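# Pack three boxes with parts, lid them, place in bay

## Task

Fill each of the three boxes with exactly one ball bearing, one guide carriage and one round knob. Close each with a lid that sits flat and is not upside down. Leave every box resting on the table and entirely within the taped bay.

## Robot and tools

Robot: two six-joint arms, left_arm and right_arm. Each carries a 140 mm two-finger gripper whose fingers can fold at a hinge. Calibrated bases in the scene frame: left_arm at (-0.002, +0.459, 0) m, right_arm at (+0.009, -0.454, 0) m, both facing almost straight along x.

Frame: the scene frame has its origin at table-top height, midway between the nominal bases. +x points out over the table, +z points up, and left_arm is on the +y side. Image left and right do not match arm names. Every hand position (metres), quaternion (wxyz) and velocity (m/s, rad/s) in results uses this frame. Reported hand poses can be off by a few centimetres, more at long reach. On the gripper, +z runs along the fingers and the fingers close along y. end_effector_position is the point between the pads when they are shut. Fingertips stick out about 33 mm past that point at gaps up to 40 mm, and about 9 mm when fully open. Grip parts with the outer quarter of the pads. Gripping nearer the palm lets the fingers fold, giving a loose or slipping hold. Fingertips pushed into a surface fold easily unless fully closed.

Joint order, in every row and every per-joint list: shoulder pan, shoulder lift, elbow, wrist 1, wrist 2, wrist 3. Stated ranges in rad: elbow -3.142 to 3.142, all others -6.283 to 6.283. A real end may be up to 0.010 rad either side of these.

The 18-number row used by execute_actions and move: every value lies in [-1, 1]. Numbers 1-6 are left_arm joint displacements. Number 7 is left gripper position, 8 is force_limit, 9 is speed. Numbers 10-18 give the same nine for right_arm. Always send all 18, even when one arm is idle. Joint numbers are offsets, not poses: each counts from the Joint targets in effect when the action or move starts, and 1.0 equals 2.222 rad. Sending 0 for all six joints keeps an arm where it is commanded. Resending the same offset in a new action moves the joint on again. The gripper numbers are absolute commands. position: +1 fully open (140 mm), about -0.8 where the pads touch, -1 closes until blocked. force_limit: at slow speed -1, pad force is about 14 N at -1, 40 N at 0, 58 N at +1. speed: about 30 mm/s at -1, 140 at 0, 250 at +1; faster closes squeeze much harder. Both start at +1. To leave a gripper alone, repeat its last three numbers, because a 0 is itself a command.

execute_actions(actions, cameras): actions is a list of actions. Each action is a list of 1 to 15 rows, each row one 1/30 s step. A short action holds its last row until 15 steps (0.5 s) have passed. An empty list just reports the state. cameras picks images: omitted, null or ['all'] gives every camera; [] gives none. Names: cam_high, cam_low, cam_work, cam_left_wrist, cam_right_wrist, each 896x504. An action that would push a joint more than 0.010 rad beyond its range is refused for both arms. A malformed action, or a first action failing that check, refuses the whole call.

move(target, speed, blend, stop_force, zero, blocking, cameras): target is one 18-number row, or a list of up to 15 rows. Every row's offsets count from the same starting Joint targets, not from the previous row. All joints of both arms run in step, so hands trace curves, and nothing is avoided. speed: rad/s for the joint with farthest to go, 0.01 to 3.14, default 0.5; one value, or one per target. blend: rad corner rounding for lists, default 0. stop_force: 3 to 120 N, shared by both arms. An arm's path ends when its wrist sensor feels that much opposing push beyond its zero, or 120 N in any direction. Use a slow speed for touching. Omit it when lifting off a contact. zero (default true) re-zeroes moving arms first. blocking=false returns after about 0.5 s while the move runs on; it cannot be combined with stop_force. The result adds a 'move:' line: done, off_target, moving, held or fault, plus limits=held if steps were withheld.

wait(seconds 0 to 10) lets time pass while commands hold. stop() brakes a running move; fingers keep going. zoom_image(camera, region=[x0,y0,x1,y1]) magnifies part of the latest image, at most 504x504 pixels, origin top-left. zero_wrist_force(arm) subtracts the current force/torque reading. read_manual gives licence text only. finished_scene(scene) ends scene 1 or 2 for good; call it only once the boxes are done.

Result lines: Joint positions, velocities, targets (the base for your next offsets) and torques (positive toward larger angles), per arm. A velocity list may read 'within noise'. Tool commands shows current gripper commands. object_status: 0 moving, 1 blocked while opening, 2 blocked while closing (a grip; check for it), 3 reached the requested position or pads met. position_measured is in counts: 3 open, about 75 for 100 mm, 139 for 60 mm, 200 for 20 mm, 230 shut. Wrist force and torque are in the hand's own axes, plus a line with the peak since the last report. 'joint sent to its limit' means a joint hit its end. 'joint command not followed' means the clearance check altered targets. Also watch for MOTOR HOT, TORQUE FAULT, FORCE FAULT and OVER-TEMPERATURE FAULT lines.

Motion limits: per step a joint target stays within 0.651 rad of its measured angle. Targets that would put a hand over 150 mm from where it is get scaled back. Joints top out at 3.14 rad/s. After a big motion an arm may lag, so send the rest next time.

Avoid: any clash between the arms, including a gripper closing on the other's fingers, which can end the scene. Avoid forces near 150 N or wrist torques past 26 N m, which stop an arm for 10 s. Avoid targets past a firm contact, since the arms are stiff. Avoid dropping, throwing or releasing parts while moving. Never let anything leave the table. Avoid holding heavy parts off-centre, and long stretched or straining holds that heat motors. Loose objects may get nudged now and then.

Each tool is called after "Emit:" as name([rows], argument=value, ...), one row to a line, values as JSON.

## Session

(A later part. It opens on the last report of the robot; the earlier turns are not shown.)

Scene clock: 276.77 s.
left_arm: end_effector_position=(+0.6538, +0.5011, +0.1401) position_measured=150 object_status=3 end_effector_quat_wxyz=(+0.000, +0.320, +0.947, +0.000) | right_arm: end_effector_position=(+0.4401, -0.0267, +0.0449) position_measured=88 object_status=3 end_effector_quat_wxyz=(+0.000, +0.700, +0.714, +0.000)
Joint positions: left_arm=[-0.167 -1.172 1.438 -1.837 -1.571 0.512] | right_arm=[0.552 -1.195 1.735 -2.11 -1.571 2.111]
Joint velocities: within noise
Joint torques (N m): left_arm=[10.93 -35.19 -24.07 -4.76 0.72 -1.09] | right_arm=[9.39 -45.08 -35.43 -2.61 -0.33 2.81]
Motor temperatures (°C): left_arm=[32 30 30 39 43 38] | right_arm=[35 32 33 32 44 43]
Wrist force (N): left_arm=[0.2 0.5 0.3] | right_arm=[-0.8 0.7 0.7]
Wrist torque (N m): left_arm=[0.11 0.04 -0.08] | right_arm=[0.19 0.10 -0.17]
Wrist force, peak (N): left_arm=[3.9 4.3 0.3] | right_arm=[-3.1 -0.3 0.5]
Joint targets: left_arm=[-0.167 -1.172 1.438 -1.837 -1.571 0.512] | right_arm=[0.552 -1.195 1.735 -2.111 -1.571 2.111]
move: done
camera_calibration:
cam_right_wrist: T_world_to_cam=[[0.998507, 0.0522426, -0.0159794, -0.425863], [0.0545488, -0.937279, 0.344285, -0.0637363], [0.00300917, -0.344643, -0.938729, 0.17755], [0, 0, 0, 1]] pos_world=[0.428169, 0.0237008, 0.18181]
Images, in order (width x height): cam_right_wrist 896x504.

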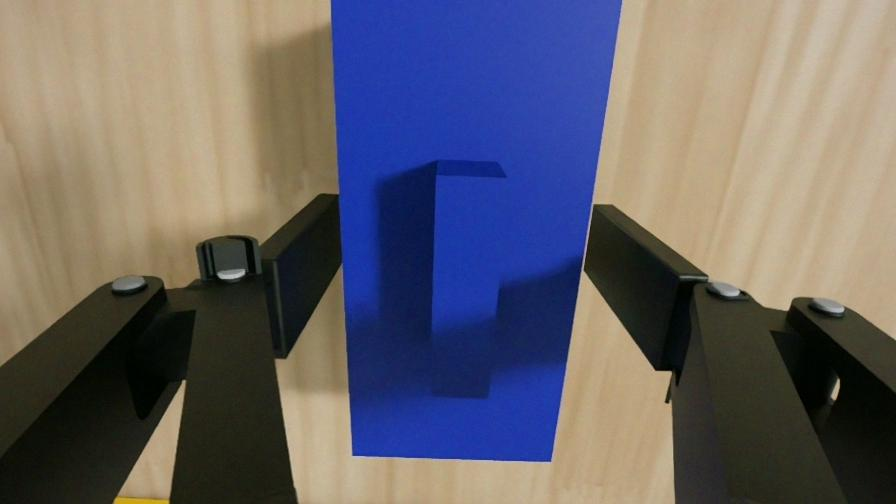

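Emit:
move([
  [0,0,0,0,0,0,-0.166,-0.1,-1,0.0008,-0.0012,0.0018,-0.0006,0,-0.0046,0.326,0,-1],
  [0,0,0,0,0,0,-0.166,-0.1,-1,0.0008,-0.0012,0.0018,-0.0006,0,-0.0046,-1,0,-1],
  [0,0,0,0,0,0,-0.166,-0.1,-1,0.0008,-0.0460,-0.0683,0.1144,0,-0.0046,-1,0,-1],
  [0,0,0,0,0,0,-0.166,-0.1,-1,-0.3293,-0.3676,0.2240,0.1436,0,-0.3203,-1,0,-1],
], speed=[0.1,0.2,0.25,0.6], blend=[0,0,0.03,0], cameras=["cam_right_wrist","cam_work"])

Scene clock: 284.00 s.
left_arm: end_effector_position=(+0.6538, +0.5011, +0.1401) position_measured=150 object_status=3 end_effector_quat_wxyz=(+0.000, +0.320, +0.947, +0.000) | right_arm: end_effector_position=(+0.3286, -0.3742, +0.1499) position_measured=126 object_status=2 end_effector_quat_wxyz=(+0.000, +0.707, +0.707, +0.000)
Joint positions: left_arm=[-0.167 -1.172 1.438 -1.837 -1.571 0.512] | right_arm=[-0.179 -2.011 2.232 -1.792 -1.571 1.4]
Joint velocities: within noise
Joint torques (N m): left_arm=[10.53 -35.95 -32.82 -2.96 0.78 -0.14] | right_arm=[-12.27 -13.33 -19.44 -4.88 -0.59 -2.19]
Motor temperatures (°C): left_arm=[32 30 30 39 43 38] | right_arm=[35 32 33 32 44 43]
Wrist force (N): left_arm=[0.2 0.5 0.2] | right_arm=[-0.8 0.7 4.2]
Wrist torque (N m): left_arm=[0.11 0.03 -0.09] | right_arm=[0.19 0.06 -0.16]
Wrist force, peak (N): left_arm=[0.4 0.5 0.4] | right_arm=[-1.2 0.0 7.7]
Joint targets: left_arm=[-0.167 -1.172 1.438 -1.837 -1.571 0.512] | right_arm=[-0.179 -2.011 2.232 -1.792 -1.571 1.399]
move: done
camera_calibration:
cam_right_wrist: T_world_to_cam=[[0.99936, 0.0321217, -0.0157725, -0.302502], [0.0355888, -0.938239, 0.344153, -0.413673], [-0.00374363, -0.344494, -0.938781, 0.158944], [0, 0, 0, 1]] pos_world=[0.317625, -0.323652, 0.286809]
Images, in order (width x height): cam_work 896x504, cam_right_wrist 896x504.

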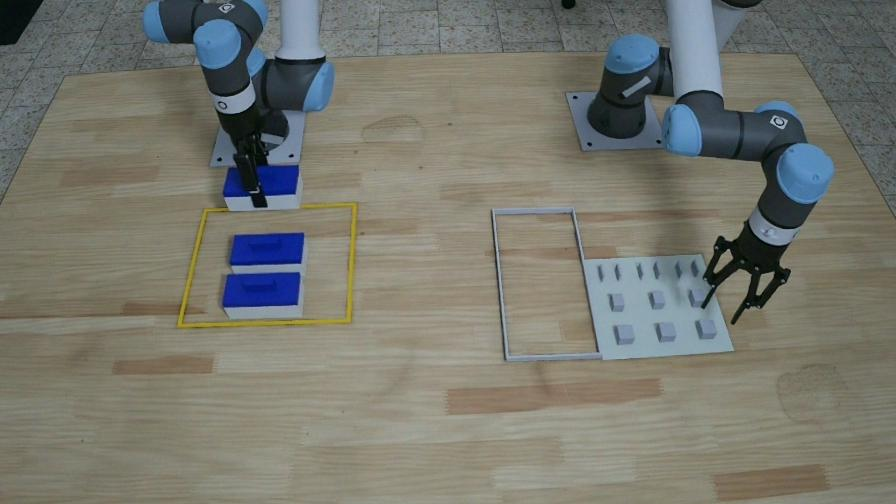

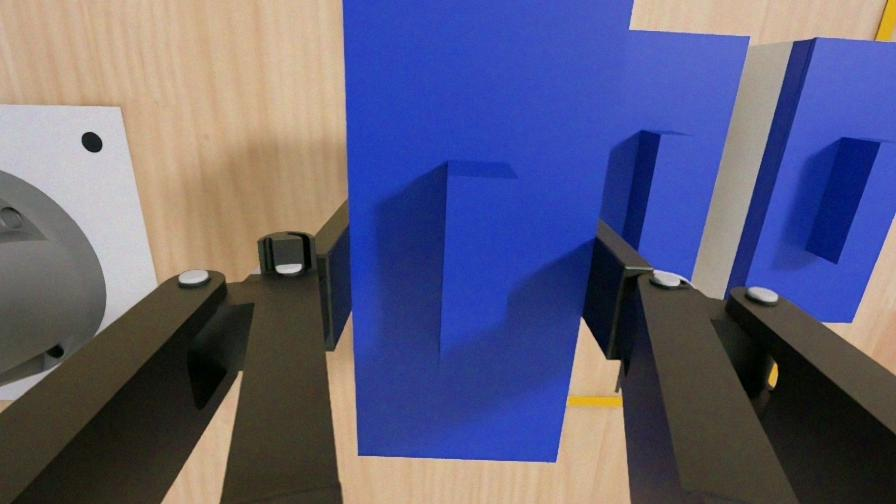

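Emit:
move([
  [0,0,0,0,0,0,-0.166,-0.1,-1,0,0.0469,0.0847,-0.1316,0,0,-1,0,-1],
  [0,0,0,0,0,0,-0.166,-0.1,-1,0,0.0640,0.1014,-0.1654,0,0,-1,0,-1],
], speed=[0.14,0.06], stop_force=5, cameras=["cam_work"])

Emit:
zoom_image(camera="cam_work", region=[170, 170, 370, 340])

Scene clock: 289.63 s.
left_arm: end_effector_position=(+0.6538, +0.5011, +0.1401) position_measured=150 object_status=3 end_effector_quat_wxyz=(+0.000, +0.320, +0.947, +0.000) | right_arm: end_effector_position=(+0.3286, -0.3742, +0.0443) position_measured=126 object_status=2 end_effector_quat_wxyz=(+0.000, +0.707, +0.707, +0.000)
Joint positions: left_arm=[-0.167 -1.172 1.438 -1.837 -1.571 0.512] | right_arm=[-0.179 -1.878 2.449 -2.142 -1.571 1.399]
Joint velocities: within noise
Joint torques (N m): left_arm=[9.46 -36.57 -32.42 -1.49 0.67 0.73] | right_arm=[-10.46 -16.07 -35.88 -4.9 -0.49 -2.35]
Motor temperatures (°C): left_arm=[32 30 30 39 43 37] | right_arm=[35 32 33 32 44 43]
Wrist force (N): left_arm=[0.5 0.7 0.1] | right_arm=[-0.7 0.9 4.4]
Wrist torque (N m): left_arm=[0.16 -0.01 -0.08] | right_arm=[0.25 0.03 -0.15]
Wrist force, peak (N): left_arm=[0.5 0.7 0.1] | right_arm=[0.3 -2.4 -29.6]
Joint targets: left_arm=[-0.167 -1.172 1.438 -1.837 -1.571 0.512] | right_arm=[-0.179 -1.878 2.449 -2.142 -1.571 1.399]
move: contact (right_arm); path passed 1 of 2 targets; right_arm: the wrist 1 is farthest, 0.017 rad from its target
Images, in order (width x height): cam_work 896x504.

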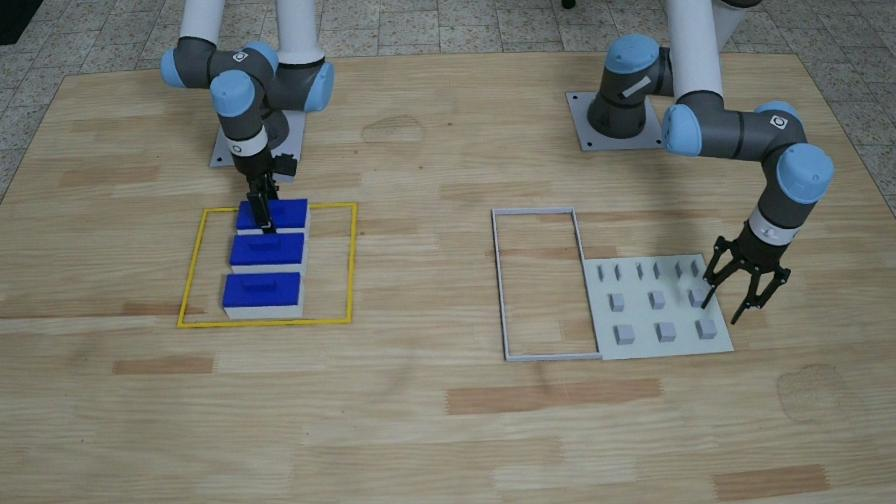

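Scaled by 2.520 from the camera's 896x504 image, which has a finer 1280x720 frame.

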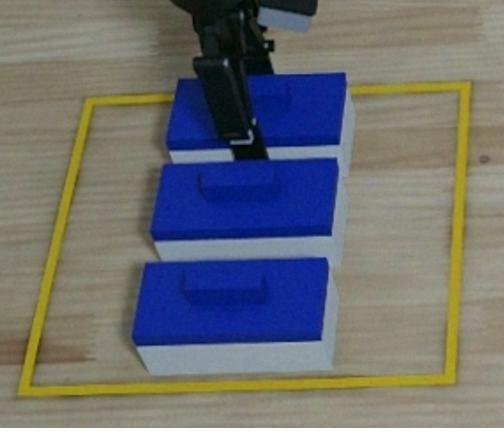

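Emit:
move([
  [0,0,0,0,0,0,-0.166,-0.1,-1,0,0,0,0,0,0,0.223,0,-1],
  [0,0,0,0,0,0,-0.166,-0.1,-1,0,-0.0568,-0.0875,0.1444,0,0,0.223,0,-1],
  [0,0,0,0,0,0,-0.166,-0.1,-1,0,-0.2068,-0.1875,0.4444,0,0,0.223,0,-1],
], speed=[0.2,0.15,0.6], cameras=["cam_work","cam_right_wrist"])

Emit:
zoom_image(camera="cam_work", region=[170, 170, 370, 340])

Scene clock: 295.20 s.
left_arm: end_effector_position=(+0.6538, +0.5011, +0.1401) position_measured=150 object_status=3 end_effector_quat_wxyz=(+0.000, +0.320, +0.947, +0.000) | right_arm: end_effector_position=(+0.1738, -0.3473, +0.2660) position_measured=101 object_status=3 end_effector_quat_wxyz=(-0.045, +0.706, +0.706, -0.032)
Joint positions: left_arm=[-0.167 -1.172 1.438 -1.837 -1.571 0.512] | right_arm=[-0.179 -2.337 2.033 -1.155 -1.571 1.399]
Joint velocities: within noise
Joint torques (N m): left_arm=[8.4 -37.01 -30.73 -0.49 0.72 1.38] | right_arm=[-9.23 4.1 -11.09 -0.48 -0.61 -2.68]
Motor temperatures (°C): left_arm=[32 30 30 39 43 37] | right_arm=[35 32 33 32 44 43]
Wrist force (N): left_arm=[0.3 0.3 0.1] | right_arm=[-1.0 0.7 0.4]
Wrist torque (N m): left_arm=[0.08 0.03 -0.08] | right_arm=[0.23 0.13 -0.14]
Wrist force, peak (N): left_arm=[0.3 0.5 0.4] | right_arm=[-0.9 1.1 4.7]
Joint targets: left_arm=[-0.167 -1.172 1.438 -1.837 -1.571 0.512] | right_arm=[-0.179 -2.337 2.033 -1.155 -1.571 1.399]
move: done
camera_calibration:
cam_right_wrist: T_world_to_cam=[[0.99168, 0.0335604, -0.124279, -0.116152], [0.0721026, -0.94458, 0.320265, -0.425064], [-0.106643, -0.326562, -0.93914, 0.300834], [0, 0, 0, 1]] pos_world=[0.177915, -0.299368, 0.404223]
Images, in order (width x height): cam_work 896x504, cam_right_wrist 896x504.

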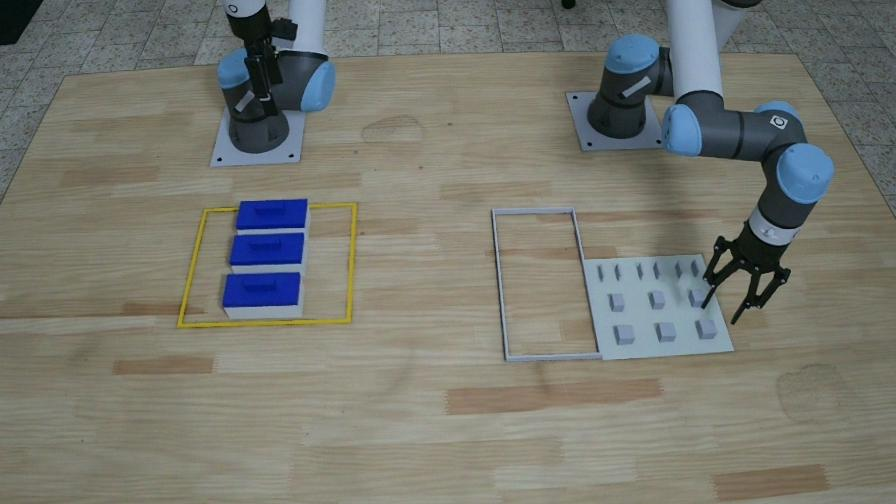

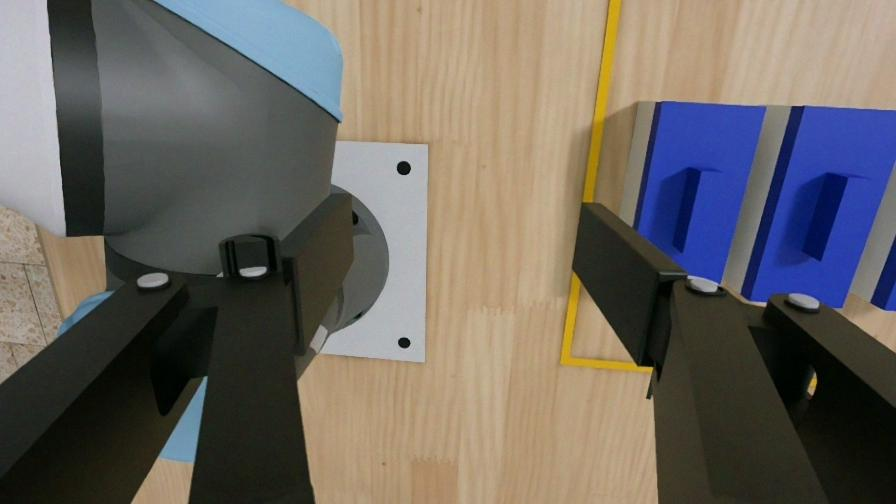

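Scaled by 2.520 from the camera's 896x504 image, which has a finer 1280x720 frame.

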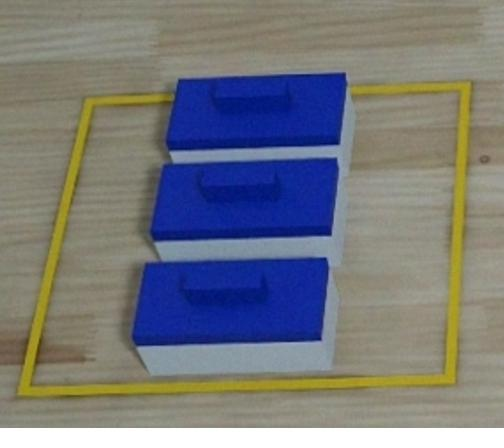

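All inside with lids flat.

Emit:
finished_scene(scene=2)

The scene is finished: the task was done.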